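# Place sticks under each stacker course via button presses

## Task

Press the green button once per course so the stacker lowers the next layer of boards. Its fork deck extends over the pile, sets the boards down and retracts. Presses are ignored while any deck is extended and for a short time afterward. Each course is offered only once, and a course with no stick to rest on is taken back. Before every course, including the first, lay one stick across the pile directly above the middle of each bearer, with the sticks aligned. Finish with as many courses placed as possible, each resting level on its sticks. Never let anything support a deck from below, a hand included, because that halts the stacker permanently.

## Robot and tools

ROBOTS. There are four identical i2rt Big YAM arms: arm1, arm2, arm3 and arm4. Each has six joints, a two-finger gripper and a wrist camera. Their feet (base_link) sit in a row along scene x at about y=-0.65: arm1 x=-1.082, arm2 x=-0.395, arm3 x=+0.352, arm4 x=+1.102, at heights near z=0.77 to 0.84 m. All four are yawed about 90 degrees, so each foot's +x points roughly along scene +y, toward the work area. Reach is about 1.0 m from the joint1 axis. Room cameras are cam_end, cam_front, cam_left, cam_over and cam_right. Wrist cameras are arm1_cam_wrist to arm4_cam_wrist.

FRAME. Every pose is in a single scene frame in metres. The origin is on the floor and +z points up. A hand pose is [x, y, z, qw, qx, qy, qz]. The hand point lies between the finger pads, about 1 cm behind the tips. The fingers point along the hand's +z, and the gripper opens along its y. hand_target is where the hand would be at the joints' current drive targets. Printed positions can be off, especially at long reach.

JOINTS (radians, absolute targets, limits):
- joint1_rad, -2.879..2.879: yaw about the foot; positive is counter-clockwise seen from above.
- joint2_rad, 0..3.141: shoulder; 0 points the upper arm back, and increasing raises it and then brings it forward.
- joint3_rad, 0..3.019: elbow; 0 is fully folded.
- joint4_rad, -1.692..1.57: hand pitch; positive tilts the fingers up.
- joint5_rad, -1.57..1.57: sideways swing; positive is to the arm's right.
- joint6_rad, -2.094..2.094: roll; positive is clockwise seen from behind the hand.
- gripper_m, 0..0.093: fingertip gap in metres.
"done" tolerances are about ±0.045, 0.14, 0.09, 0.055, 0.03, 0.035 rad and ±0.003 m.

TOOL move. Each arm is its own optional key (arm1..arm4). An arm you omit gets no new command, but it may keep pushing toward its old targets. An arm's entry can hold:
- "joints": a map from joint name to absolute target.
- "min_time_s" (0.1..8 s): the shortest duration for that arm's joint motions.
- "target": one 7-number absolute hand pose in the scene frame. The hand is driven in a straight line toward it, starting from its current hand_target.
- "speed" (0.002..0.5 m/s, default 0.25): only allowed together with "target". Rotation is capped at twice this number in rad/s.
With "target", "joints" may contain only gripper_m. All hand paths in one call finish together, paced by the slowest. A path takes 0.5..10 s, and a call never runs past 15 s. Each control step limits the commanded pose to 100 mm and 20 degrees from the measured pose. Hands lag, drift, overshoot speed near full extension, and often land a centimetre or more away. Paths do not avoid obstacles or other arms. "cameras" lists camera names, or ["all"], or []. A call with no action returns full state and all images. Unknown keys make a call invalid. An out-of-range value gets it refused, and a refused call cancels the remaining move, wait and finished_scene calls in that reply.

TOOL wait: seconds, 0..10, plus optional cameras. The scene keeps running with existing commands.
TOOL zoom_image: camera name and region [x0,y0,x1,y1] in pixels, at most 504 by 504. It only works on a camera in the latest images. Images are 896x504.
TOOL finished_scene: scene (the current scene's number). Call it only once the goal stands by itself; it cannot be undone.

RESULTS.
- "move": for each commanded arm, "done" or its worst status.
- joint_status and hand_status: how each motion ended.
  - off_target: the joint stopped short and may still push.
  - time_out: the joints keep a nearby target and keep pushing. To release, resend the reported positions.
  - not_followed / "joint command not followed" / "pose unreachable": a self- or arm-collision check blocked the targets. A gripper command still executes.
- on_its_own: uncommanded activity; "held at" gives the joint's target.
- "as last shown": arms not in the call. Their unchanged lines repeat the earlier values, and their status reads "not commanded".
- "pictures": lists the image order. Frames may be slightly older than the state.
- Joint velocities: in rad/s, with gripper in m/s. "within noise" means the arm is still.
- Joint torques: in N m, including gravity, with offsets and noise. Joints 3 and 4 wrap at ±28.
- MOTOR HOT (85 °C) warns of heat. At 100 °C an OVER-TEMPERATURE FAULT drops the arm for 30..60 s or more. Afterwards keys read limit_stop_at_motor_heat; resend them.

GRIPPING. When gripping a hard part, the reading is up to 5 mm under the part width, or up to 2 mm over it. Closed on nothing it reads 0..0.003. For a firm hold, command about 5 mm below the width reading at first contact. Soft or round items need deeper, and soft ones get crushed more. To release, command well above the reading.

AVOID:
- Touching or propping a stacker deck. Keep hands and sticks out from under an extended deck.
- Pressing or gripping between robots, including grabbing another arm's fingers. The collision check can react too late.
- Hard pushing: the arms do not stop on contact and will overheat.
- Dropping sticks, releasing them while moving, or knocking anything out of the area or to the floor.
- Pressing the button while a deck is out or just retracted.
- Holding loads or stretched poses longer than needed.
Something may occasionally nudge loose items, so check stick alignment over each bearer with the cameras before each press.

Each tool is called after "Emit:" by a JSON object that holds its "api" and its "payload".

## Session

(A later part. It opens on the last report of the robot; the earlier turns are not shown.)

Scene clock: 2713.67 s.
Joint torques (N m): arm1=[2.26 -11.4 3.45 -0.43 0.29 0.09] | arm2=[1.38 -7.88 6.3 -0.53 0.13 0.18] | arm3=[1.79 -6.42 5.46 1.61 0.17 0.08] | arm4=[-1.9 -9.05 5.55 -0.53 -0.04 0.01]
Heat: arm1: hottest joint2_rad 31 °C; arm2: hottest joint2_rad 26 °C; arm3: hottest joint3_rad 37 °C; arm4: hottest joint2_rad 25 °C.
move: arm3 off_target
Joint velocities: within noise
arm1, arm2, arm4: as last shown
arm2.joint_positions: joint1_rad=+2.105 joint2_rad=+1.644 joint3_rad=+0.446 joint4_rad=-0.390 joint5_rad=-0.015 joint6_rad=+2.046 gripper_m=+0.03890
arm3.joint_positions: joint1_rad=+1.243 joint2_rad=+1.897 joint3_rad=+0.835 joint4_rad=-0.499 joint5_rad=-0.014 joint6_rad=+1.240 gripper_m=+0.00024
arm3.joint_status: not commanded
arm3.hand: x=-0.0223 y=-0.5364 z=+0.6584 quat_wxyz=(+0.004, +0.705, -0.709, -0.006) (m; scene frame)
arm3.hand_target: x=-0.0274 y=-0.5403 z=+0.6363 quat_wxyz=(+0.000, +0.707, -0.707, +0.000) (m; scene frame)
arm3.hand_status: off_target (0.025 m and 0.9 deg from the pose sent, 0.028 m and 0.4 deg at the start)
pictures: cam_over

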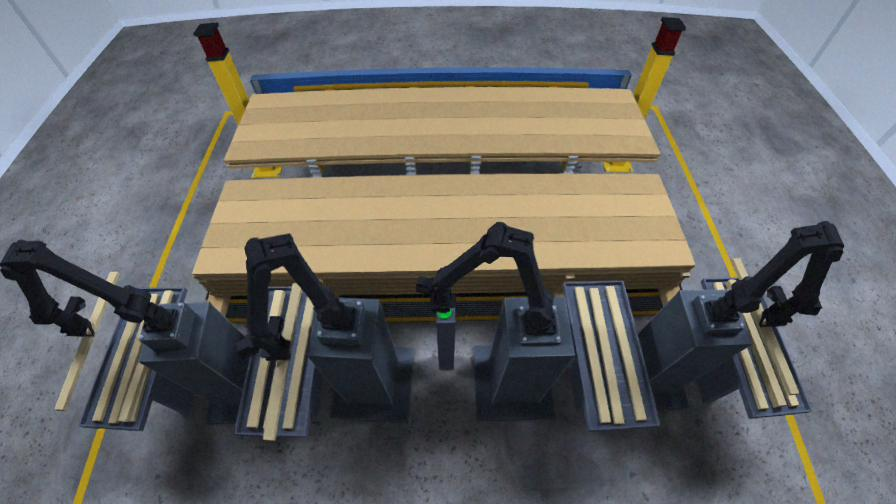

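Emit:
{"api": "wait", "payload": {"seconds": 6, "cameras": ["cam_over", "cam_end"]}}

Emit:
{"api": "zoom_image", "payload": {"camera": "cam_end", "region": [200, 170, 660, 429]}}

Scene clock: 2727.50 s.
Joint torques (N m): arm1=[2.26 -11.87 3.43 -0.39 0.3 0.1] | arm2=[1.38 -7.82 6.31 -0.53 0.13 0.18] | arm3=[1.79 -6.48 5.48 1.63 0.17 0.08] | arm4=[-1.9 -9 5.56 -0.54 -0.04 0.01]
Heat: arm1: hottest joint2_rad 31 °C; arm2: hottest joint3_rad 27 °C; arm3: hottest joint3_rad 36 °C; arm4: hottest joint2_rad 25 °C.
Joint velocities: within noise
arm1.joint_positions: joint1_rad=+1.539 joint2_rad=+1.951 joint3_rad=+0.906 joint4_rad=-0.529 joint5_rad=+0.003 joint6_rad=+1.613 gripper_m=+0.03701
arm1.joint_status: not commanded
arm1.hand: x=-1.4986 y=-0.6850 z=+0.7226 quat_wxyz=(+0.000, +0.706, -0.708, +0.002) (m; scene frame)
arm1.hand_target: x=-1.4970 y=-0.6899 z=+0.7298 quat_wxyz=(+0.000, +0.707, -0.707, +0.000) (m; scene frame)
arm1.hand_status: not commanded
arm2.joint_positions: joint1_rad=+2.105 joint2_rad=+1.644 joint3_rad=+0.446 joint4_rad=-0.390 joint5_rad=-0.015 joint6_rad=+2.046 gripper_m=+0.03890
arm2.joint_status: not commanded
arm2.hand: x=-0.6190 y=-0.7617 z=+0.7274 quat_wxyz=(-0.005, +0.707, -0.707, +0.004) (m; scene frame)
arm2.hand_target: x=-0.6288 y=-0.7699 z=+0.7302 quat_wxyz=(+0.000, +0.707, -0.707, +0.000) (m; scene frame)
arm2.hand_status: not commanded
arm3.joint_positions: joint1_rad=+1.243 joint2_rad=+1.897 joint3_rad=+0.835 joint4_rad=-0.499 joint5_rad=-0.014 joint6_rad=+1.240 gripper_m=+0.00024
arm3.joint_status: not commanded
arm3.hand: x=-0.0223 y=-0.5364 z=+0.6584 quat_wxyz=(+0.004, +0.705, -0.709, -0.006) (m; scene frame)
arm3.hand_target: x=-0.0274 y=-0.5403 z=+0.6363 quat_wxyz=(+0.000, +0.707, -0.707, +0.000) (m; scene frame)
arm3.hand_status: off_target (0.025 m and 0.9 deg from the pose sent, 0.028 m and 0.4 deg at the start)
arm4.joint_positions: joint1_rad=-1.699 joint2_rad=+1.525 joint3_rad=+0.425 joint4_rad=-0.500 joint5_rad=-0.003 joint6_rad=-1.728 gripper_m=+0.03743
arm4.joint_status: not commanded
arm4.hand: x=+1.3383 y=-0.6852 z=+0.7234 quat_wxyz=(+0.006, +0.711, -0.703, -0.008) (m; scene frame)
arm4.hand_target: x=+1.3470 y=-0.6899 z=+0.7298 quat_wxyz=(+0.000, +0.707, -0.707, +0.000) (m; scene frame)
arm4.hand_status: not commanded
wait: 6.00 s; at rest from the start
pictures: cam_end, cam_over

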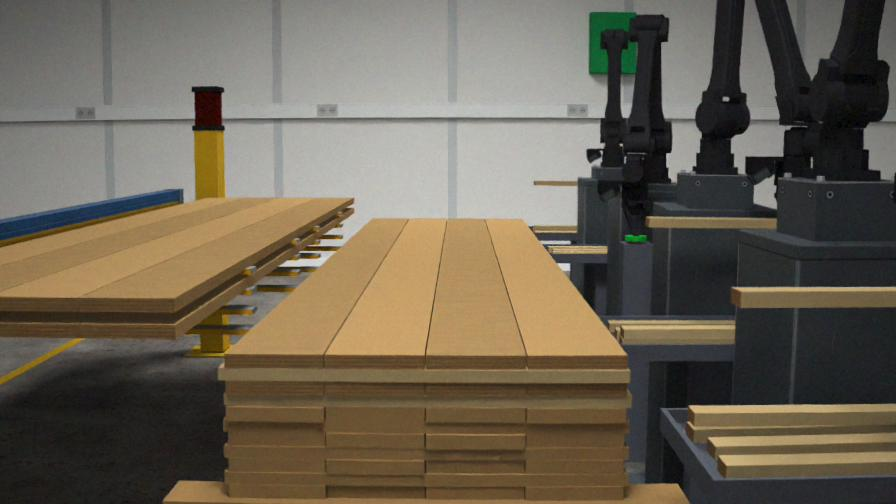

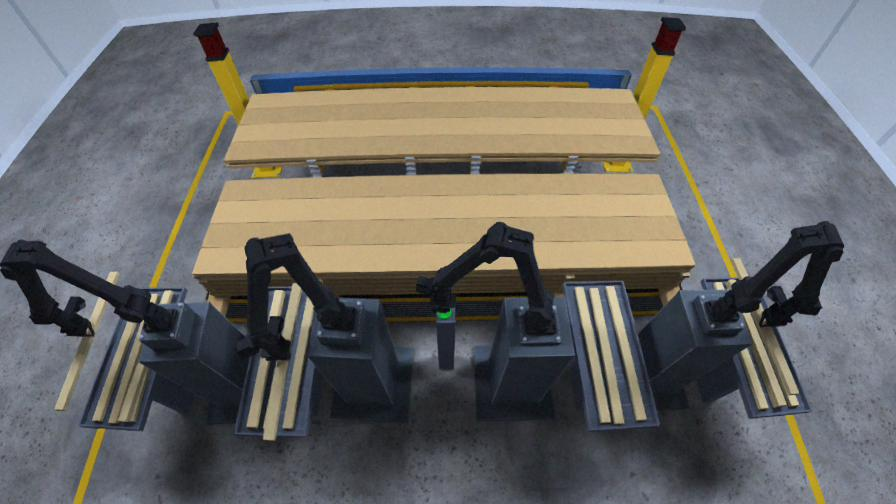

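Scaled by 1.096.

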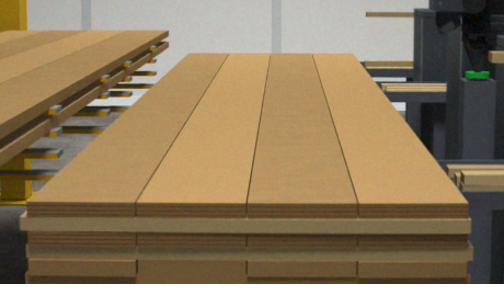

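Emit:
{"api": "move", "payload": {"arm1": {"target": [-1.43, -0.45, 0.76, 0, 0.7071, -0.7071, 0], "speed": 0.2}, "arm2": {"target": [-0.68, -0.46, 0.76, 0, 0.7071, -0.7071, 0], "speed": 0.2}, "arm3": {"target": [-0.029, -0.540, 0.76, 0, 0.7071, -0.7071, 0], "speed": 0.15}, "arm4": {"target": [1.44, -0.45, 0.76, 0, 0.7071, -0.7071, 0], "speed": 0.2}, "cameras": ["cam_over"]}}

Scene clock: 2745.97 s.
Joint torques (N m): arm1=[1.26 -10.87 7.19 -0.46 0.06 -0.07] | arm2=[-0.32 -10.17 9.02 -0.44 -0.11 -0.08] | arm3=[1.55 -11.93 8.02 -0.01 0.15 0.05] | arm4=[0.15 -11.75 8.94 -0.44 0 0.11]
Heat: arm1: hottest joint2_rad 30 °C; arm2: hottest joint3_rad 27 °C; arm3: hottest joint3_rad 35 °C; arm4: hottest joint2_rad 25 °C.
move: arm1 off_target; arm2 off_target; arm3 off_target; arm4 off_target
Joint velocities: within noise
arm1.joint_positions: joint1_rad=+0.944 joint2_rad=+1.864 joint3_rad=+0.840 joint4_rad=-0.600 joint5_rad=+0.009 joint6_rad=+1.022 gripper_m=+0.03701
arm1.joint_status: not commanded
arm1.hand: x=-1.4053 y=-0.4669 z=+0.7419 quat_wxyz=(-0.009, +0.704, -0.709, +0.028) (m; scene frame)
arm1.hand_target: x=-1.4291 y=-0.4504 z=+0.7605 quat_wxyz=(+0.000, +0.707, -0.707, +0.000) (m; scene frame)
arm1.hand_status: off_target (0.035 m and 3.4 deg from the pose sent, 0.248 m and 0.3 deg at the start)
arm2.joint_positions: joint1_rad=+1.063 joint2_rad=+1.686 joint3_rad=+0.655 joint4_rad=-0.576 joint5_rad=+0.004 joint6_rad=+1.010 gripper_m=+0.03890
arm2.joint_status: not commanded
arm2.hand: x=-0.6654 y=-0.4723 z=+0.7537 quat_wxyz=(-0.004, +0.705, -0.709, +0.011) (m; scene frame)
arm2.hand_target: x=-0.6796 y=-0.4602 z=+0.7603 quat_wxyz=(+0.000, +0.707, -0.707, +0.000) (m; scene frame)
arm2.hand_status: off_target (0.020 m and 1.4 deg from the pose sent, 0.310 m and 0.7 deg at the start)
arm3.joint_positions: joint1_rad=+1.243 joint2_rad=+1.678 joint3_rad=+0.868 joint4_rad=-0.798 joint5_rad=-0.014 joint6_rad=+1.240 gripper_m=+0.00024
arm3.joint_status: not commanded
arm3.hand: x=-0.0112 y=-0.5414 z=+0.7479 quat_wxyz=(-0.007, +0.705, -0.709, +0.015) (m; scene frame)
arm3.hand_target: x=-0.0287 y=-0.5401 z=+0.7603 quat_wxyz=(+0.000, +0.707, -0.707, +0.000) (m; scene frame)
arm3.hand_status: off_target (0.022 m and 1.9 deg from the pose sent, 0.102 m and 0.9 deg at the start)
arm4.joint_positions: joint1_rad=-1.030 joint2_rad=+1.701 joint3_rad=+0.822 joint4_rad=-0.713 joint5_rad=-0.009 joint6_rad=-1.048 gripper_m=+0.03744
arm4.joint_status: not commanded
arm4.hand: x=+1.4280 y=-0.4612 z=+0.7548 quat_wxyz=(+0.007, +0.707, -0.707, -0.003) (m; scene frame)
arm4.hand_target: x=+1.4396 y=-0.4501 z=+0.7602 quat_wxyz=(+0.000, +0.707, -0.707, +0.000) (m; scene frame)
arm4.hand_status: off_target (0.017 m and 0.9 deg from the pose sent, 0.259 m and 1.3 deg at the start)
pictures: cam_over

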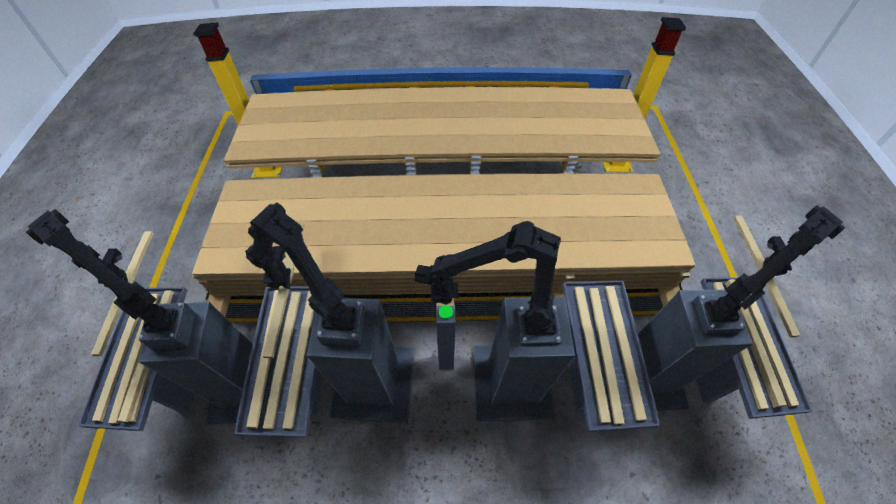

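Emit:
{"api": "move", "payload": {"arm1": {"target": [-1.20, 0.040, 0.72, -0.028, 0.7066, -0.7066, -0.028], "speed": 0.2}, "arm2": {"target": [-0.613, 0.030, 0.71, -0.022, 0.7067, -0.7067, -0.022], "speed": 0.2}, "arm3": {"joints": {"joint1_rad": -1.57, "joint6_rad": -1.59, "gripper_m": 0.065}, "min_time_s": 4}, "arm4": {"target": [1.204, 0.024, 0.70, -0.017, 0.707, -0.707, -0.017], "speed": 0.2}, "cameras": ["cam_over", "cam_end", "arm3_cam_wrist"]}}

Emit:
{"api": "zoom_image", "payload": {"camera": "cam_end", "region": [200, 170, 660, 429]}}

Scene clock: 2770.30 s.
Joint torques (N m): arm1=[1.32 -18.32 11.28 -0.24 0.01 -0.1] | arm2=[0.21 -23.77 14.37 -0.35 0.06 -0.08] | arm3=[0.56 -11.93 7.94 -0.05 -0.03 -0.11] | arm4=[-0.5 -22.3 11.75 -0.32 0.06 0.12]
Heat: arm1: hottest joint3_rad 31 °C; arm2: hottest joint3_rad 28 °C; arm3: hottest joint3_rad 36 °C; arm4: hottest joint2_rad 25 °C.
move: arm1 off_target; arm2 off_target; arm3 done; arm4 off_target
Joint velocities: within noise
arm1.joint_positions: joint1_rad=+0.098 joint2_rad=+2.475 joint3_rad=+1.904 joint4_rad=-0.973 joint5_rad=+0.017 joint6_rad=+0.179 gripper_m=+0.03701
arm1.joint_status: not commanded
arm1.hand: x=-1.1948 y=+0.0101 z=+0.6968 quat_wxyz=(-0.013, +0.703, -0.711, -0.004) (m; scene frame)
arm1.hand_target: x=-1.1995 y=+0.0380 z=+0.7211 quat_wxyz=(-0.029, +0.706, -0.707, -0.028) (m; scene frame)
arm1.hand_status: off_target (0.038 m and 3.4 deg from the pose sent, 0.547 m and 6.8 deg at the start)
arm2.joint_positions: joint1_rad=+0.382 joint2_rad=+2.471 joint3_rad=+1.903 joint4_rad=-1.000 joint5_rad=+0.026 joint6_rad=+0.331 gripper_m=+0.03890
arm2.joint_status: not commanded
arm2.hand: x=-0.6094 y=+0.0053 z=+0.6923 quat_wxyz=(-0.011, +0.704, -0.710, -0.002) (m; scene frame)
arm2.hand_target: x=-0.6126 y=+0.0288 z=+0.7109 quat_wxyz=(-0.023, +0.707, -0.707, -0.022) (m; scene frame)
arm2.hand_status: off_target (0.031 m and 2.7 deg from the pose sent, 0.507 m and 4.3 deg at the start)
arm3.joint_positions: joint1_rad=-1.562 joint2_rad=+1.678 joint3_rad=+0.868 joint4_rad=-0.798 joint5_rad=-0.014 joint6_rad=-1.580 gripper_m=+0.06487
arm3.joint_status: all done
arm3.hand: x=+0.7362 y=-0.6648 z=+0.7469 quat_wxyz=(+0.003, +0.710, -0.704, -0.022) (m; scene frame)
arm3.hand_target: x=+0.7531 y=-0.6681 z=+0.7593 quat_wxyz=(-0.009, +0.711, -0.703, -0.010) (m; scene frame)
arm3.hand_status: not commanded
arm4.joint_positions: joint1_rad=-0.139 joint2_rad=+2.353 joint3_rad=+1.783 joint4_rad=-0.975 joint5_rad=-0.018 joint6_rad=-0.162 gripper_m=+0.03744
arm4.joint_status: not commanded
arm4.hand: x=+1.2039 y=+0.0067 z=+0.6933 quat_wxyz=(-0.007, +0.709, -0.705, -0.011) (m; scene frame)
arm4.hand_target: x=+1.2039 y=+0.0234 z=+0.7005 quat_wxyz=(-0.018, +0.707, -0.707, -0.017) (m; scene frame)
arm4.hand_status: off_target (0.019 m and 1.4 deg from the pose sent, 0.537 m and 3.2 deg at the start)
pictures: arm3_cam_wrist, cam_end, cam_over

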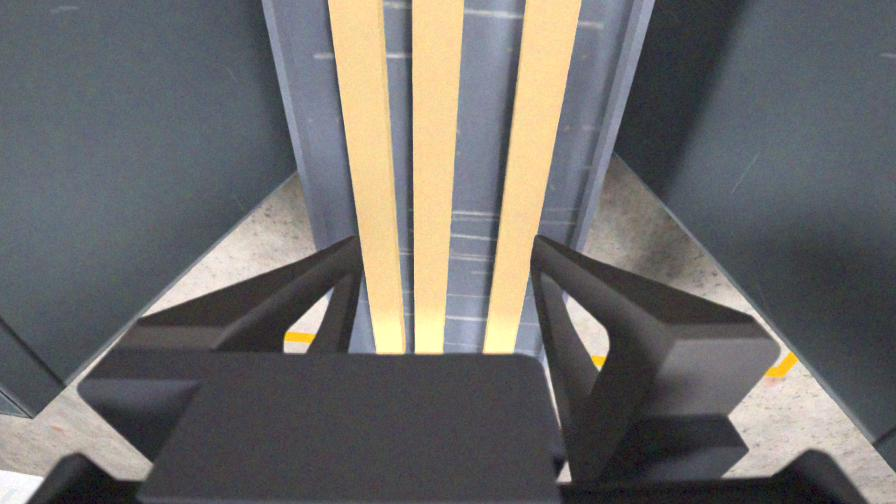

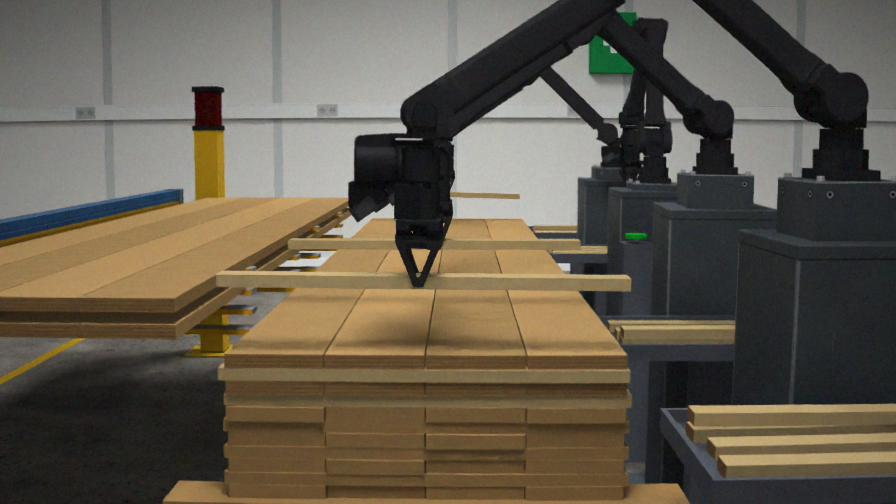

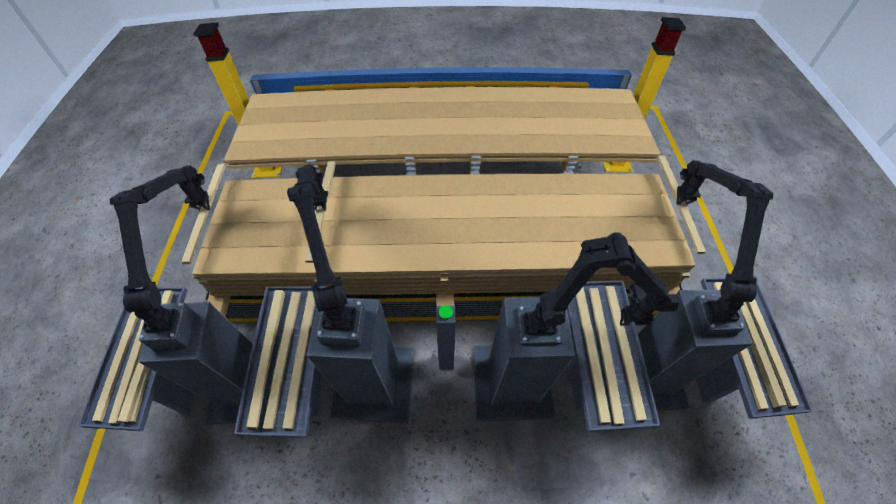

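Scaled by 1.096.

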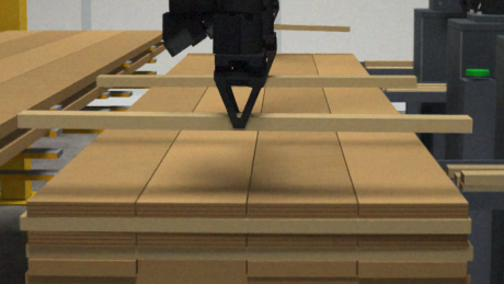

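Emit:
{"api": "move", "payload": {"arm1": {"target": [-1.201, 0.037, 0.643, -0.028, 0.7066, -0.7066, -0.028], "speed": 0.12}, "arm2": {"target": [-0.614, 0.030, 0.645, -0.022, 0.7067, -0.7067, -0.022], "speed": 0.12}, "arm3": {"target": [0.80, -0.688, 0.60, 0, 0.7071, -0.7071, 0], "speed": 0.15}, "arm4": {"target": [1.204, 0.013, 0.630, -0.017, 0.707, -0.707, -0.017], "speed": 0.12}, "cameras": ["cam_over", "cam_end", "arm3_cam_wrist"]}}

Emit:
{"api": "zoom_image", "payload": {"camera": "cam_end", "region": [210, 180, 430, 380]}}

Emit:
{"api": "zoom_image", "payload": {"camera": "cam_end", "region": [430, 180, 650, 380]}}

Scene clock: 2793.80 s.
Joint torques (N m): arm1=[1.32 -18.84 10.52 0.95 0.04 -0.08] | arm2=[0.26 -24.12 13.57 0.46 0.06 -0.07] | arm3=[0.09 -12.57 5.19 0.69 0.04 -0.11] | arm4=[-0.73 -22.77 8.08 0.61 0.06 0.1]
Heat: arm1: hottest joint2_rad 33 °C; arm2: hottest joint3_rad 34 °C; arm3: hottest joint3_rad 36 °C; arm4: hottest joint3_rad 29 °C.
move: arm1 off_target; arm2 off_target; arm3 off_target; arm4 done
Joint velocities: within noise
arm1.joint_positions: joint1_rad=+0.098 joint2_rad=+2.597 joint3_rad=+1.917 joint4_rad=-0.892 joint5_rad=+0.017 joint6_rad=+0.179 gripper_m=+0.03701
arm1.joint_status: not commanded
arm1.hand: x=-1.1928 y=-0.0017 z=+0.6205 quat_wxyz=(-0.005, +0.703, -0.711, +0.008) (m; scene frame)
arm1.hand_target: x=-1.2005 y=+0.0346 z=+0.6452 quat_wxyz=(-0.028, +0.706, -0.707, -0.028) (m; scene frame)
arm1.hand_status: off_target (0.045 m and 4.9 deg from the pose sent, 0.060 m and 3.4 deg at the start)
arm2.joint_positions: joint1_rad=+0.382 joint2_rad=+2.578 joint3_rad=+1.923 joint4_rad=-0.936 joint5_rad=+0.026 joint6_rad=+0.331 gripper_m=+0.03890
arm2.joint_status: not commanded
arm2.hand: x=-0.6077 y=-0.0014 z=+0.6277 quat_wxyz=(-0.006, +0.705, -0.710, +0.009) (m; scene frame)
arm2.hand_target: x=-0.6134 y=+0.0284 z=+0.6466 quat_wxyz=(-0.022, +0.707, -0.707, -0.022) (m; scene frame)
arm2.hand_status: off_target (0.036 m and 4.0 deg from the pose sent, 0.054 m and 2.7 deg at the start)
arm3.joint_positions: joint1_rad=-1.594 joint2_rad=+2.092 joint3_rad=+0.988 joint4_rad=-0.475 joint5_rad=+0.011 joint6_rad=-1.607 gripper_m=+0.06487
arm3.joint_status: not commanded
arm3.hand: x=+0.7909 y=-0.6812 z=+0.6072 quat_wxyz=(+0.002, +0.709, -0.706, -0.004) (m; scene frame)
arm3.hand_target: x=+0.7997 y=-0.6879 z=+0.6004 quat_wxyz=(+0.000, +0.707, -0.707, +0.000) (m; scene frame)
arm3.hand_status: off_target (0.013 m and 0.5 deg from the pose sent, 0.162 m and 2.6 deg at the start)
arm4.joint_positions: joint1_rad=-0.139 joint2_rad=+2.446 joint3_rad=+1.783 joint4_rad=-0.871 joint5_rad=-0.018 joint6_rad=-0.162 gripper_m=+0.03744
arm4.joint_status: not commanded
arm4.hand: x=+1.2045 y=+0.0075 z=+0.6339 quat_wxyz=(-0.011, +0.709, -0.705, -0.013) (m; scene frame)
arm4.hand_target: x=+1.2040 y=+0.0129 z=+0.6302 quat_wxyz=(-0.017, +0.707, -0.707, -0.017) (m; scene frame)
arm4.hand_status: done (0.007 m and 0.8 deg from the pose sent, 0.064 m and 1.4 deg at the start)
pictures: arm3_cam_wrist, cam_end, cam_over

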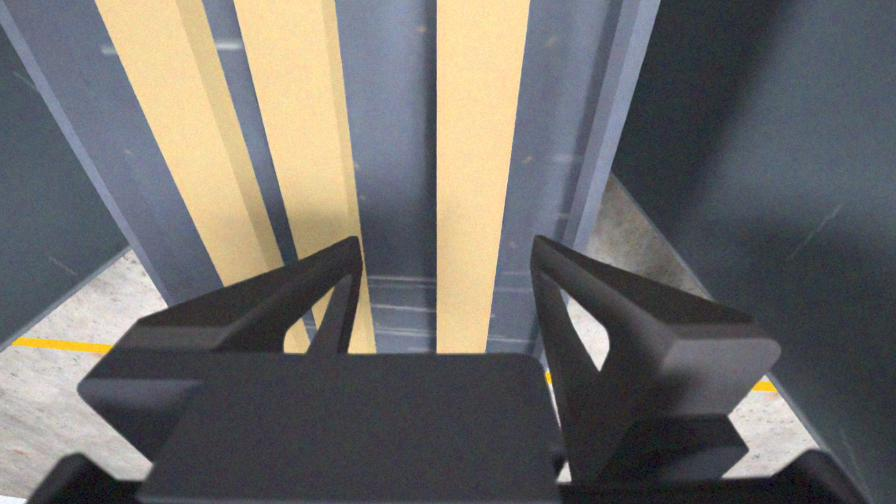

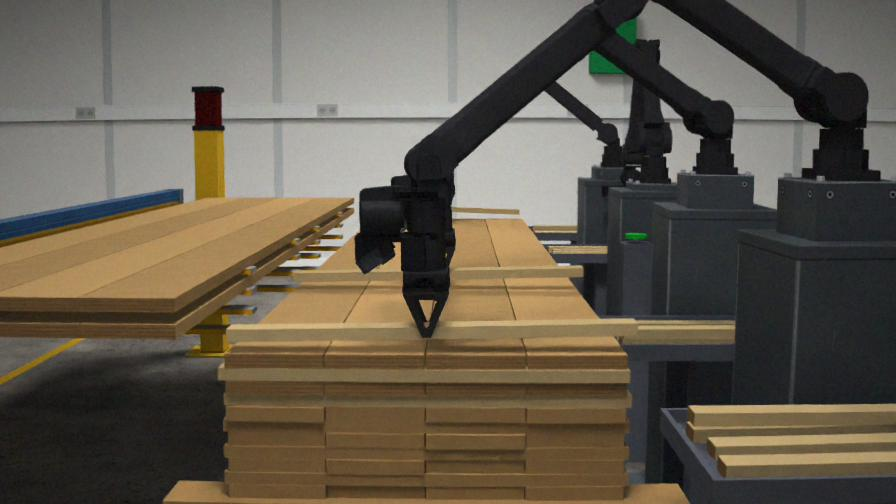

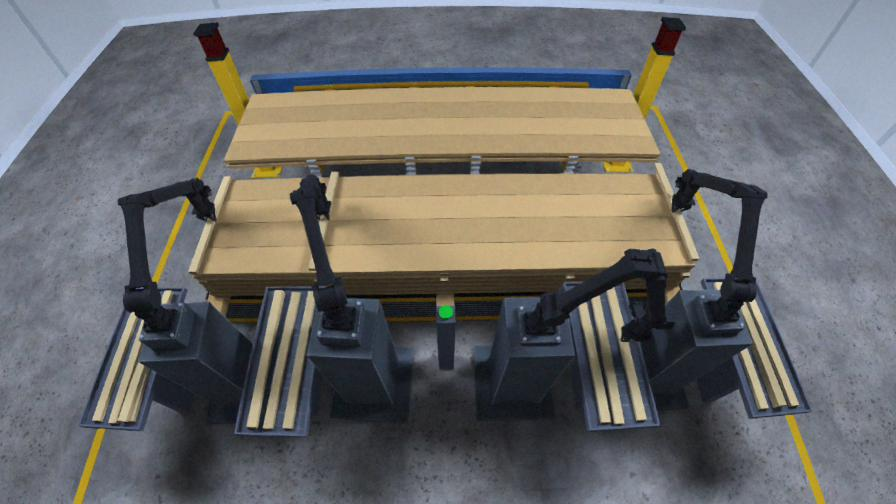

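Scaled by 2.291.

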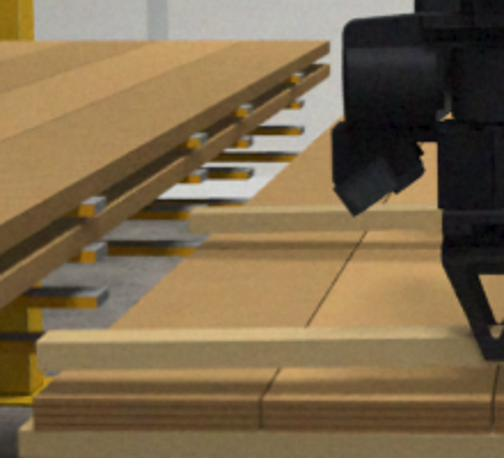

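Scaled by 2.291.

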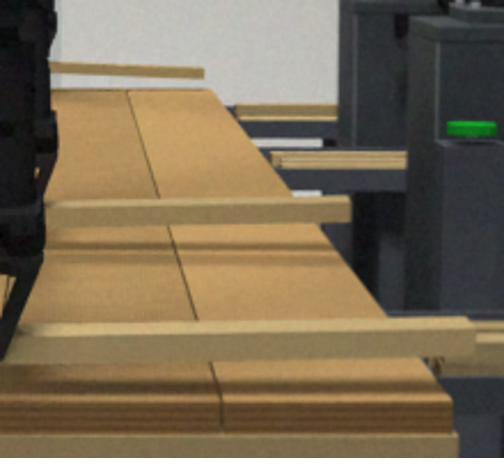

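Emit:
{"api": "move", "payload": {"arm1": {"target": [-1.207, 0.043, 0.632, -0.033, 0.7063, -0.7063, -0.033], "speed": 0.06}, "arm2": {"target": [-0.620, 0.037, 0.636, -0.030, 0.7065, -0.7065, -0.030], "speed": 0.06}, "arm3": {"target": [0.814, -0.690, 0.535, 0, 0.7071, -0.7071, 0], "speed": 0.08}, "arm4": {"target": [1.204, -0.002, 0.612, -0.006, 0.7071, -0.7071, -0.006], "speed": 0.06}, "cameras": ["cam_over", "cam_end", "arm3_cam_wrist"]}}

Emit:
{"api": "zoom_image", "payload": {"camera": "cam_end", "region": [210, 180, 430, 380]}}

Emit:
{"api": "zoom_image", "payload": {"camera": "cam_end", "region": [430, 180, 650, 380]}}

Scene clock: 2815.73 s.
Joint torques (N m): arm1=[2.08 -18.73 10.56 0.94 0.11 -0.01] | arm2=[0.79 -24.41 13.68 0.51 0.11 -0.02] | arm3=[-0.03 -13.45 4.31 0.75 0.04 -0.11] | arm4=[-0.85 -22.42 7.35 0.55 0.08 0.09]
Heat: arm1: hottest joint3_rad 37 °C; arm2: hottest joint3_rad 33 °C; arm3: hottest joint3_rad 36 °C; arm4: hottest joint2_rad 30 °C.
move: arm1 off_target; arm2 off_target; arm3 off_target; arm4 done
Joint velocities: within noise
arm1.joint_positions: joint1_rad=+0.098 joint2_rad=+2.624 joint3_rad=+1.945 joint4_rad=-0.876 joint5_rad=+0.017 joint6_rad=+0.179 gripper_m=+0.03701
arm1.joint_status: not commanded
arm1.hand: x=-1.1941 y=+0.0061 z=+0.6112 quat_wxyz=(-0.010, +0.703, -0.711, +0.001) (m; scene frame)
arm1.hand_target: x=-1.2066 y=+0.0404 z=+0.6340 quat_wxyz=(-0.033, +0.706, -0.706, -0.033) (m; scene frame)
arm1.hand_status: off_target (0.044 m and 4.8 deg from the pose sent, 0.048 m and 5.7 deg at the start)
arm2.joint_positions: joint1_rad=+0.382 joint2_rad=+2.600 joint3_rad=+1.945 joint4_rad=-0.912 joint5_rad=+0.031 joint6_rad=+0.331 gripper_m=+0.03890
arm2.joint_status: not commanded
arm2.hand: x=-0.6097 y=+0.0075 z=+0.6197 quat_wxyz=(-0.013, +0.704, -0.710, -0.001) (m; scene frame)
arm2.hand_target: x=-0.6196 y=+0.0353 z=+0.6375 quat_wxyz=(-0.030, +0.706, -0.706, -0.030) (m; scene frame)
arm2.hand_status: off_target (0.035 m and 3.9 deg from the pose sent, 0.041 m and 5.2 deg at the start)
arm3.joint_positions: joint1_rad=-1.598 joint2_rad=+2.268 joint3_rad=+1.075 joint4_rad=-0.381 joint5_rad=+0.011 joint6_rad=-1.612 gripper_m=+0.06487
arm3.joint_status: not commanded
arm3.hand: x=+0.8089 y=-0.6829 z=+0.5453 quat_wxyz=(+0.000, +0.709, -0.705, -0.002) (m; scene frame)
arm3.hand_target: x=+0.8137 y=-0.6899 z=+0.5354 quat_wxyz=(+0.000, +0.707, -0.707, +0.000) (m; scene frame)
arm3.hand_status: off_target (0.013 m and 0.3 deg from the pose sent, 0.076 m and 0.5 deg at the start)
arm4.joint_positions: joint1_rad=-0.139 joint2_rad=+2.460 joint3_rad=+1.764 joint4_rad=-0.860 joint5_rad=-0.013 joint6_rad=-0.162 gripper_m=+0.03744
arm4.joint_status: not commanded
arm4.hand: x=+1.2037 y=-0.0032 z=+0.6192 quat_wxyz=(-0.004, +0.709, -0.705, -0.005) (m; scene frame)
arm4.hand_target: x=+1.2040 y=-0.0021 z=+0.6120 quat_wxyz=(-0.006, +0.707, -0.707, -0.006) (m; scene frame)
arm4.hand_status: done (0.007 m and 0.4 deg from the pose sent, 0.024 m and 1.1 deg at the start)
pictures: arm3_cam_wrist, cam_end, cam_over

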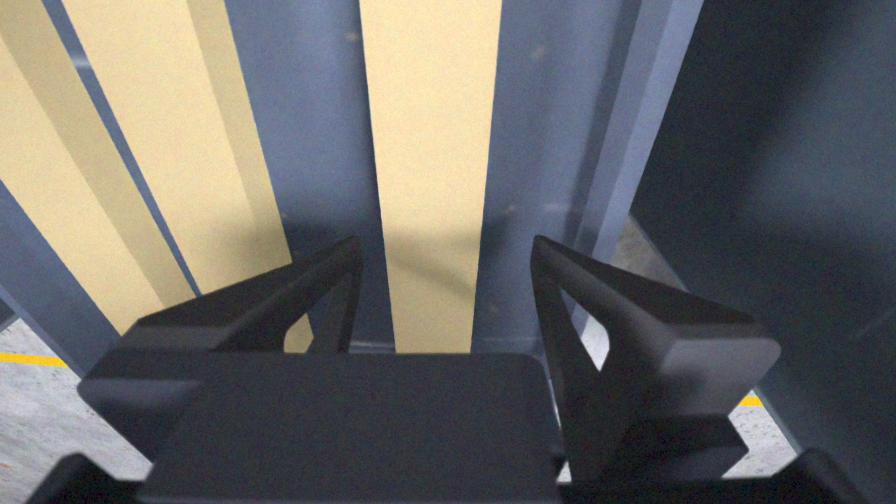

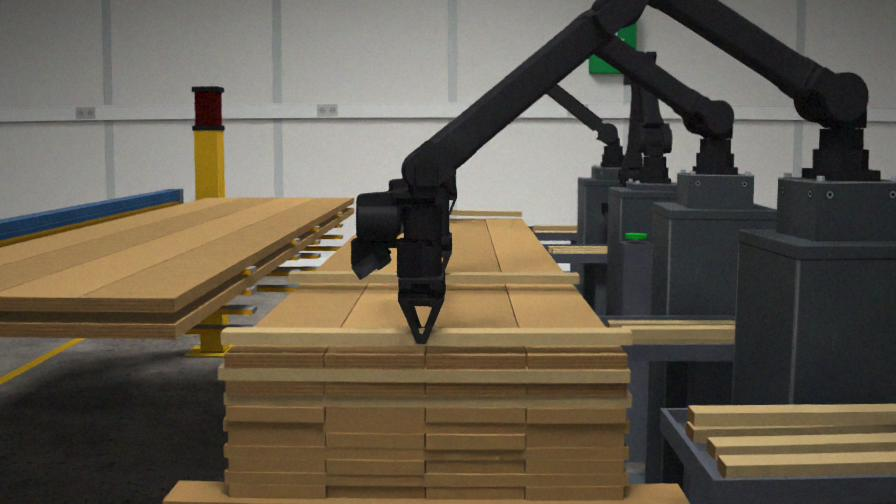

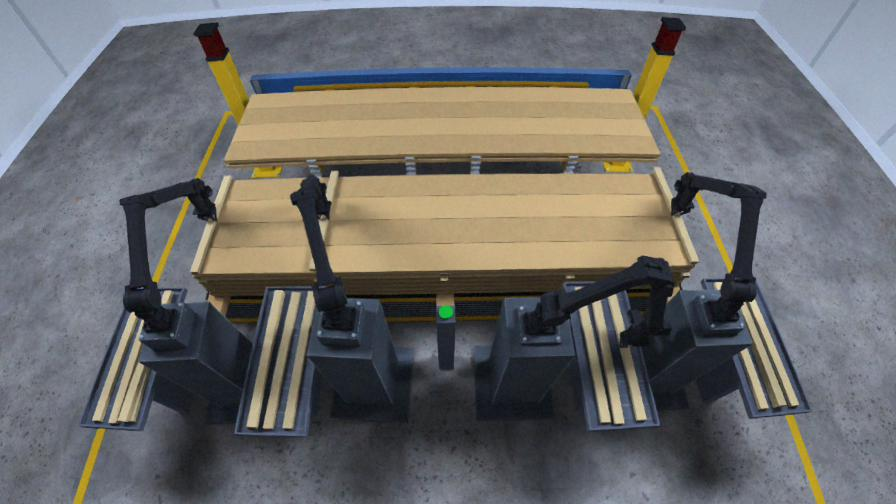

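Scaled by 2.291.

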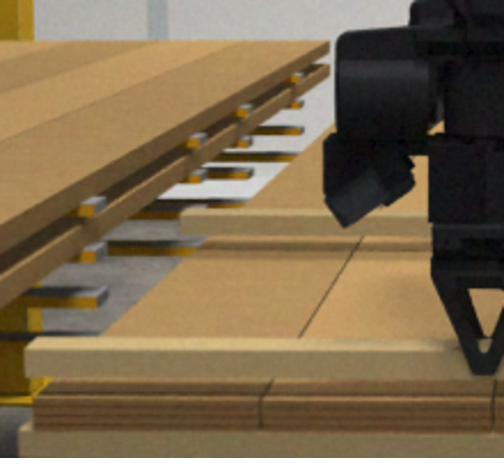

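Scaled by 2.291.

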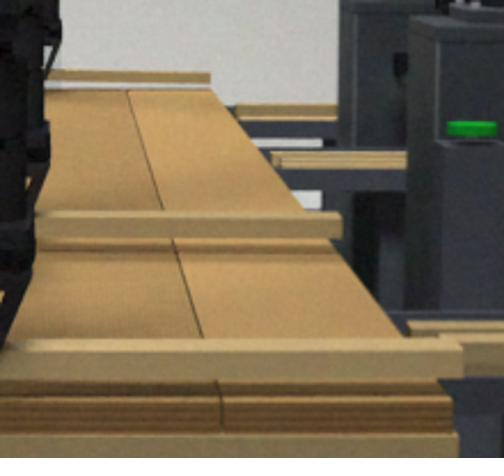

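Emit:
{"api": "move", "payload": {"arm1": {"target": [-1.213, 0.042, 0.614, -0.033, 0.7063, -0.7063, -0.033], "speed": 0.06}, "arm2": {"target": [-0.625, 0.036, 0.620, -0.029, 0.7065, -0.7065, -0.029], "speed": 0.06}, "arm3": {"target": [0.805, -0.690, 0.5025, 0, 0.7071, -0.7071, 0], "speed": 0.08}, "arm4": {"target": [1.204, -0.001, 0.592, -0.006, 0.7071, -0.7071, -0.006], "speed": 0.06}, "cameras": ["cam_over", "cam_end", "arm3_cam_wrist"]}}

Emit:
{"api": "zoom_image", "payload": {"camera": "cam_end", "region": [210, 180, 430, 380]}}

Emit:
{"api": "zoom_image", "payload": {"camera": "cam_end", "region": [430, 180, 650, 380]}}

Scene clock: 2835.30 s.
Joint torques (N m): arm1=[2.49 -18.43 10.39 0.88 0.13 0.07] | arm2=[1.32 -24.18 13.27 0.49 0.07 0.05] | arm3=[-0.03 -12.1 3.78 0.87 0 -0.1] | arm4=[-0.91 -21.48 8.36 0.64 0.02 0.09]
Heat: arm1: hottest joint3_rad 39 °C; arm2: hottest joint3_rad 33 °C; arm3: hottest joint3_rad 34 °C; arm4: hottest joint2_rad 31 °C.
move: arm1 off_target; arm2 off_target; arm3 off_target; arm4 off_target
Joint velocities: within noise
arm1.joint_positions: joint1_rad=+0.102 joint2_rad=+2.653 joint3_rad=+1.967 joint4_rad=-0.859 joint5_rad=+0.017 joint6_rad=+0.179 gripper_m=+0.03701
arm1.joint_status: not commanded
arm1.hand: x=-1.1978 y=+0.0094 z=+0.5981 quat_wxyz=(-0.012, +0.705, -0.709, -0.003) (m; scene frame)
arm1.hand_target: x=-1.2129 y=+0.0399 z=+0.6160 quat_wxyz=(-0.033, +0.706, -0.706, -0.033) (m; scene frame)
arm1.hand_status: off_target (0.039 m and 4.2 deg from the pose sent, 0.041 m and 4.7 deg at the start)
arm2.joint_positions: joint1_rad=+0.382 joint2_rad=+2.632 joint3_rad=+1.969 joint4_rad=-0.900 joint5_rad=+0.031 joint6_rad=+0.331 gripper_m=+0.03890
arm2.joint_status: not commanded
arm2.hand: x=-0.6110 y=+0.0110 z=+0.6061 quat_wxyz=(-0.015, +0.704, -0.710, -0.003) (m; scene frame)
arm2.hand_target: x=-0.6248 y=+0.0346 z=+0.6213 quat_wxyz=(-0.029, +0.707, -0.706, -0.029) (m; scene frame)
arm2.hand_status: off_target (0.032 m and 3.5 deg from the pose sent, 0.032 m and 3.7 deg at the start)
arm3.joint_positions: joint1_rad=-1.600 joint2_rad=+2.326 joint3_rad=+1.078 joint4_rad=-0.312 joint5_rad=+0.012 joint6_rad=-1.614 gripper_m=+0.06488
arm3.joint_status: not commanded
arm3.hand: x=+0.8066 y=-0.6834 z=+0.5207 quat_wxyz=(-0.004, +0.709, -0.705, +0.004) (m; scene frame)
arm3.hand_target: x=+0.8043 y=-0.6898 z=+0.5033 quat_wxyz=(+0.000, +0.707, -0.707, +0.000) (m; scene frame)
arm3.hand_status: off_target (0.019 m and 0.7 deg from the pose sent, 0.043 m and 0.3 deg at the start)
arm4.joint_positions: joint1_rad=-0.139 joint2_rad=+2.486 joint3_rad=+1.763 joint4_rad=-0.839 joint5_rad=-0.012 joint6_rad=-0.162 gripper_m=+0.03744
arm4.joint_status: not commanded
arm4.hand: x=+1.2036 y=-0.0064 z=+0.6030 quat_wxyz=(-0.002, +0.709, -0.705, -0.003) (m; scene frame)
arm4.hand_target: x=+1.2040 y=-0.0015 z=+0.5922 quat_wxyz=(-0.006, +0.707, -0.707, -0.006) (m; scene frame)
arm4.hand_status: off_target (0.012 m and 0.6 deg from the pose sent, 0.027 m and 0.4 deg at the start)
pictures: arm3_cam_wrist, cam_end, cam_over

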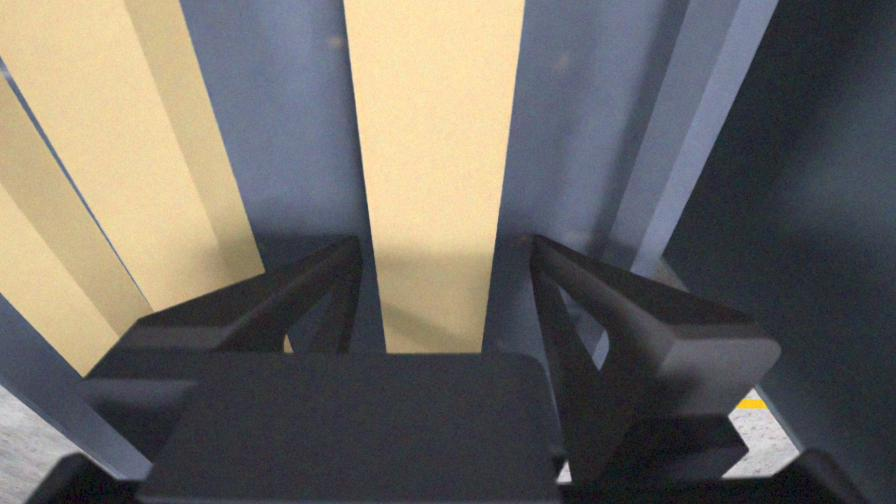

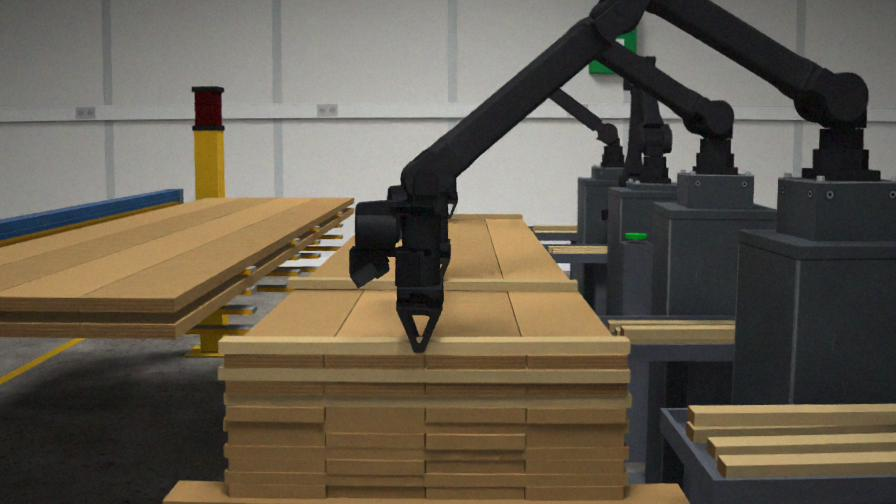

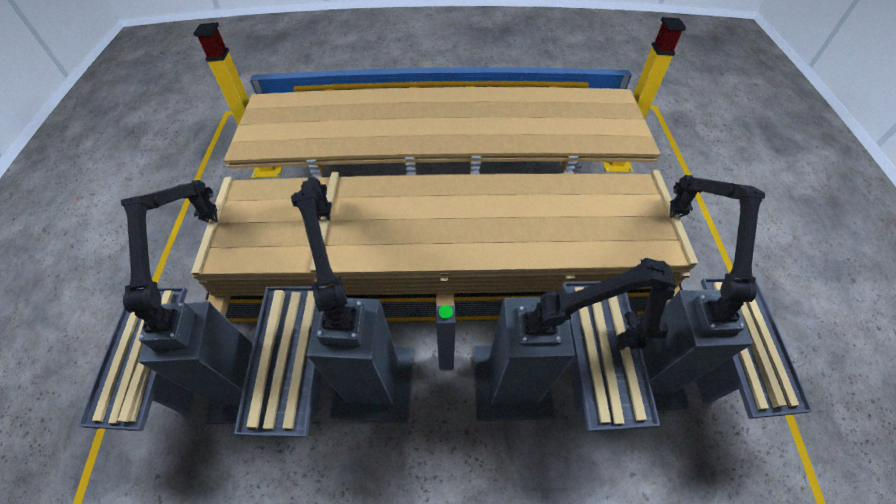

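Scaled by 2.291.

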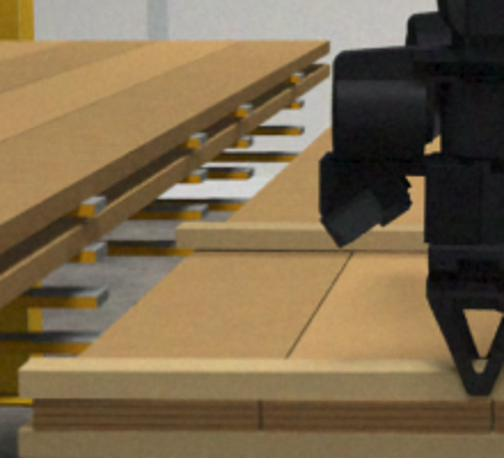

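Scaled by 2.291.

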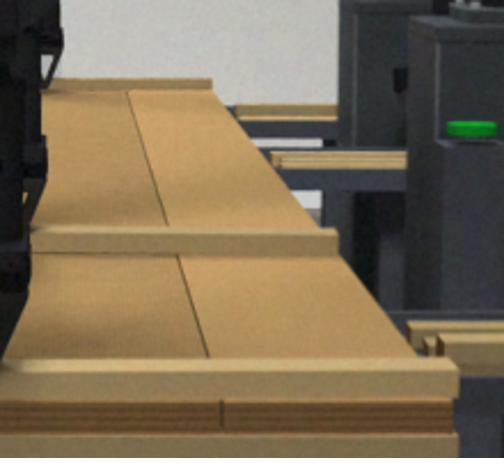

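Emit:
{"api": "move", "payload": {"arm1": {"target": [-1.214, 0.039, 0.605, -0.033, 0.7063, -0.7063, -0.033], "speed": 0.05}, "arm2": {"target": [-0.626, 0.032, 0.612, -0.028, 0.7065, -0.7065, -0.028], "speed": 0.05}, "arm3": {"target": [0.801, -0.690, 0.493, 0, 0.7071, -0.7071, 0], "speed": 0.05}, "arm4": {"target": [1.204, 0.002, 0.584, -0.006, 0.7071, -0.7071, -0.006], "speed": 0.05}, "cameras": ["cam_end", "arm3_cam_wrist"]}}

Emit:
{"api": "zoom_image", "payload": {"camera": "cam_end", "region": [210, 180, 430, 380]}}

Emit:
{"api": "zoom_image", "payload": {"camera": "cam_end", "region": [430, 180, 650, 380]}}

Scene clock: 2854.43 s.
Joint torques (N m): arm1=[2.43 -17.67 9.96 1.58 0.13 0.1] | arm2=[1.55 -23.65 12.57 0.8 0.04 0.08] | arm3=[0.09 -10.7 3.47 1.01 -0.01 -0.1] | arm4=[-0.73 -20.13 9.61 0.77 0.03 0.1]
Heat: arm1: hottest joint3_rad 38 °C; arm2: hottest joint3_rad 35 °C; arm3: hottest joint3_rad 34 °C; arm4: hottest joint2_rad 30 °C.
move: arm1 off_target; arm2 off_target; arm3 off_target; arm4 off_target
Joint velocities: within noise
arm1.joint_positions: joint1_rad=+0.103 joint2_rad=+2.653 joint3_rad=+1.967 joint4_rad=-0.856 joint5_rad=+0.017 joint6_rad=+0.179 gripper_m=+0.03701
arm1.joint_status: not commanded
arm1.hand: x=-1.1982 y=+0.0099 z=+0.5979 quat_wxyz=(-0.013, +0.705, -0.709, -0.004) (m; scene frame)
arm1.hand_target: x=-1.2140 y=+0.0370 z=+0.6069 quat_wxyz=(-0.033, +0.706, -0.706, -0.033) (m; scene frame)
arm1.hand_status: off_target (0.034 m and 4.1 deg from the pose sent, 0.035 m and 4.2 deg at the start)
arm2.joint_positions: joint1_rad=+0.382 joint2_rad=+2.634 joint3_rad=+1.969 joint4_rad=-0.896 joint5_rad=+0.031 joint6_rad=+0.331 gripper_m=+0.03890
arm2.joint_status: not commanded
arm2.hand: x=-0.6112 y=+0.0114 z=+0.6051 quat_wxyz=(-0.015, +0.704, -0.710, -0.004) (m; scene frame)
arm2.hand_target: x=-0.6259 y=+0.0308 z=+0.6130 quat_wxyz=(-0.028, +0.707, -0.706, -0.028) (m; scene frame)
arm2.hand_status: off_target (0.026 m and 3.2 deg from the pose sent, 0.026 m and 3.3 deg at the start)
arm3.joint_positions: joint1_rad=-1.600 joint2_rad=+2.328 joint3_rad=+1.078 joint4_rad=-0.291 joint5_rad=+0.012 joint6_rad=-1.615 gripper_m=+0.06488
arm3.joint_status: not commanded
arm3.hand: x=+0.8111 y=-0.6837 z=+0.5200 quat_wxyz=(-0.011, +0.709, -0.705, +0.011) (m; scene frame)
arm3.hand_target: x=+0.7998 y=-0.6896 z=+0.4948 quat_wxyz=(+0.000, +0.707, -0.707, +0.000) (m; scene frame)
arm3.hand_status: off_target (0.029 m and 1.8 deg from the pose sent, 0.029 m and 0.7 deg at the start)
arm4.joint_positions: joint1_rad=-0.139 joint2_rad=+2.486 joint3_rad=+1.764 joint4_rad=-0.839 joint5_rad=-0.012 joint6_rad=-0.162 gripper_m=+0.03744
arm4.joint_status: not commanded
arm4.hand: x=+1.2036 y=-0.0064 z=+0.6029 quat_wxyz=(-0.002, +0.709, -0.705, -0.003) (m; scene frame)
arm4.hand_target: x=+1.2039 y=+0.0010 z=+0.5847 quat_wxyz=(-0.006, +0.707, -0.707, -0.006) (m; scene frame)
arm4.hand_status: off_target (0.021 m and 0.6 deg from the pose sent, 0.021 m and 0.6 deg at the start)
pictures: arm3_cam_wrist, cam_end

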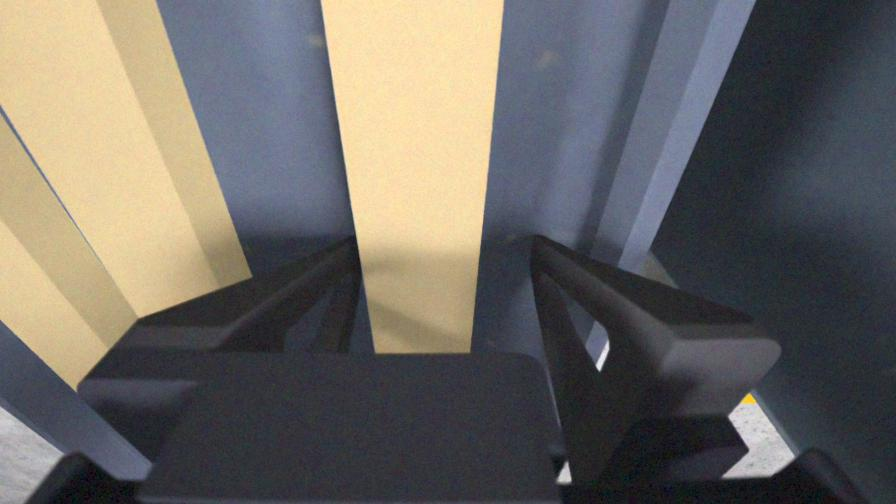

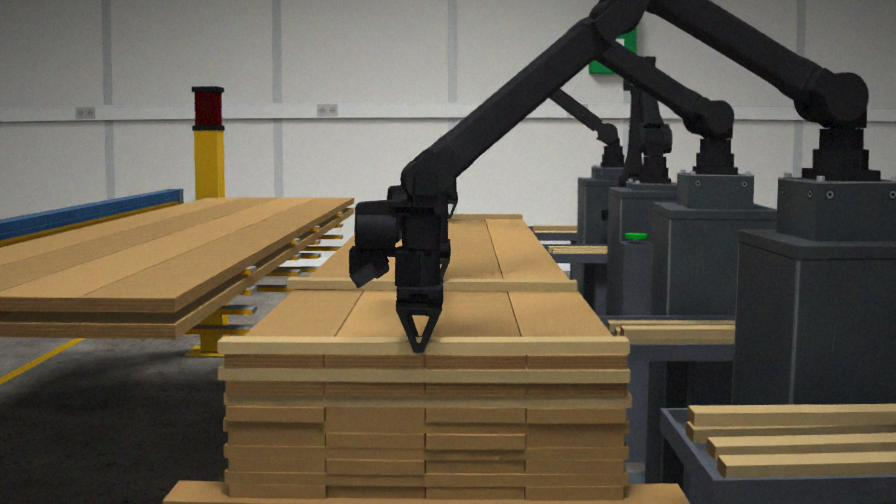

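Scaled by 2.291.

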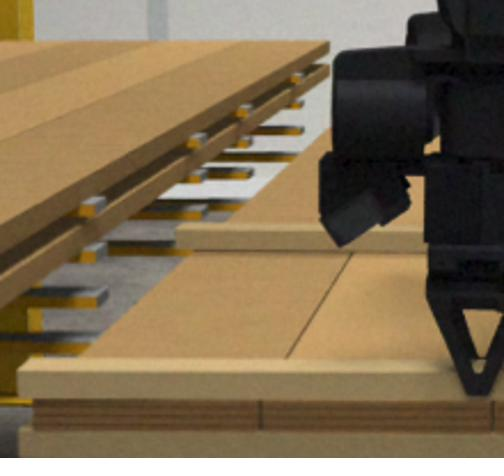

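Scaled by 2.291.

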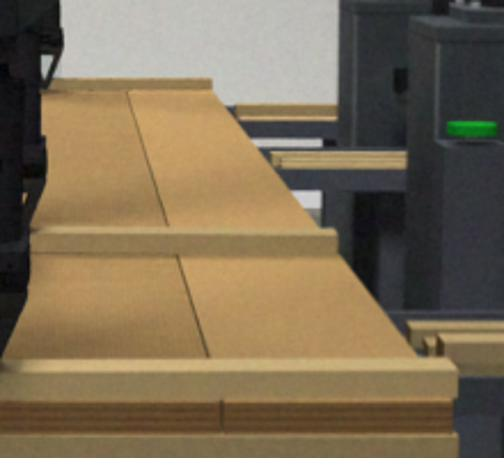

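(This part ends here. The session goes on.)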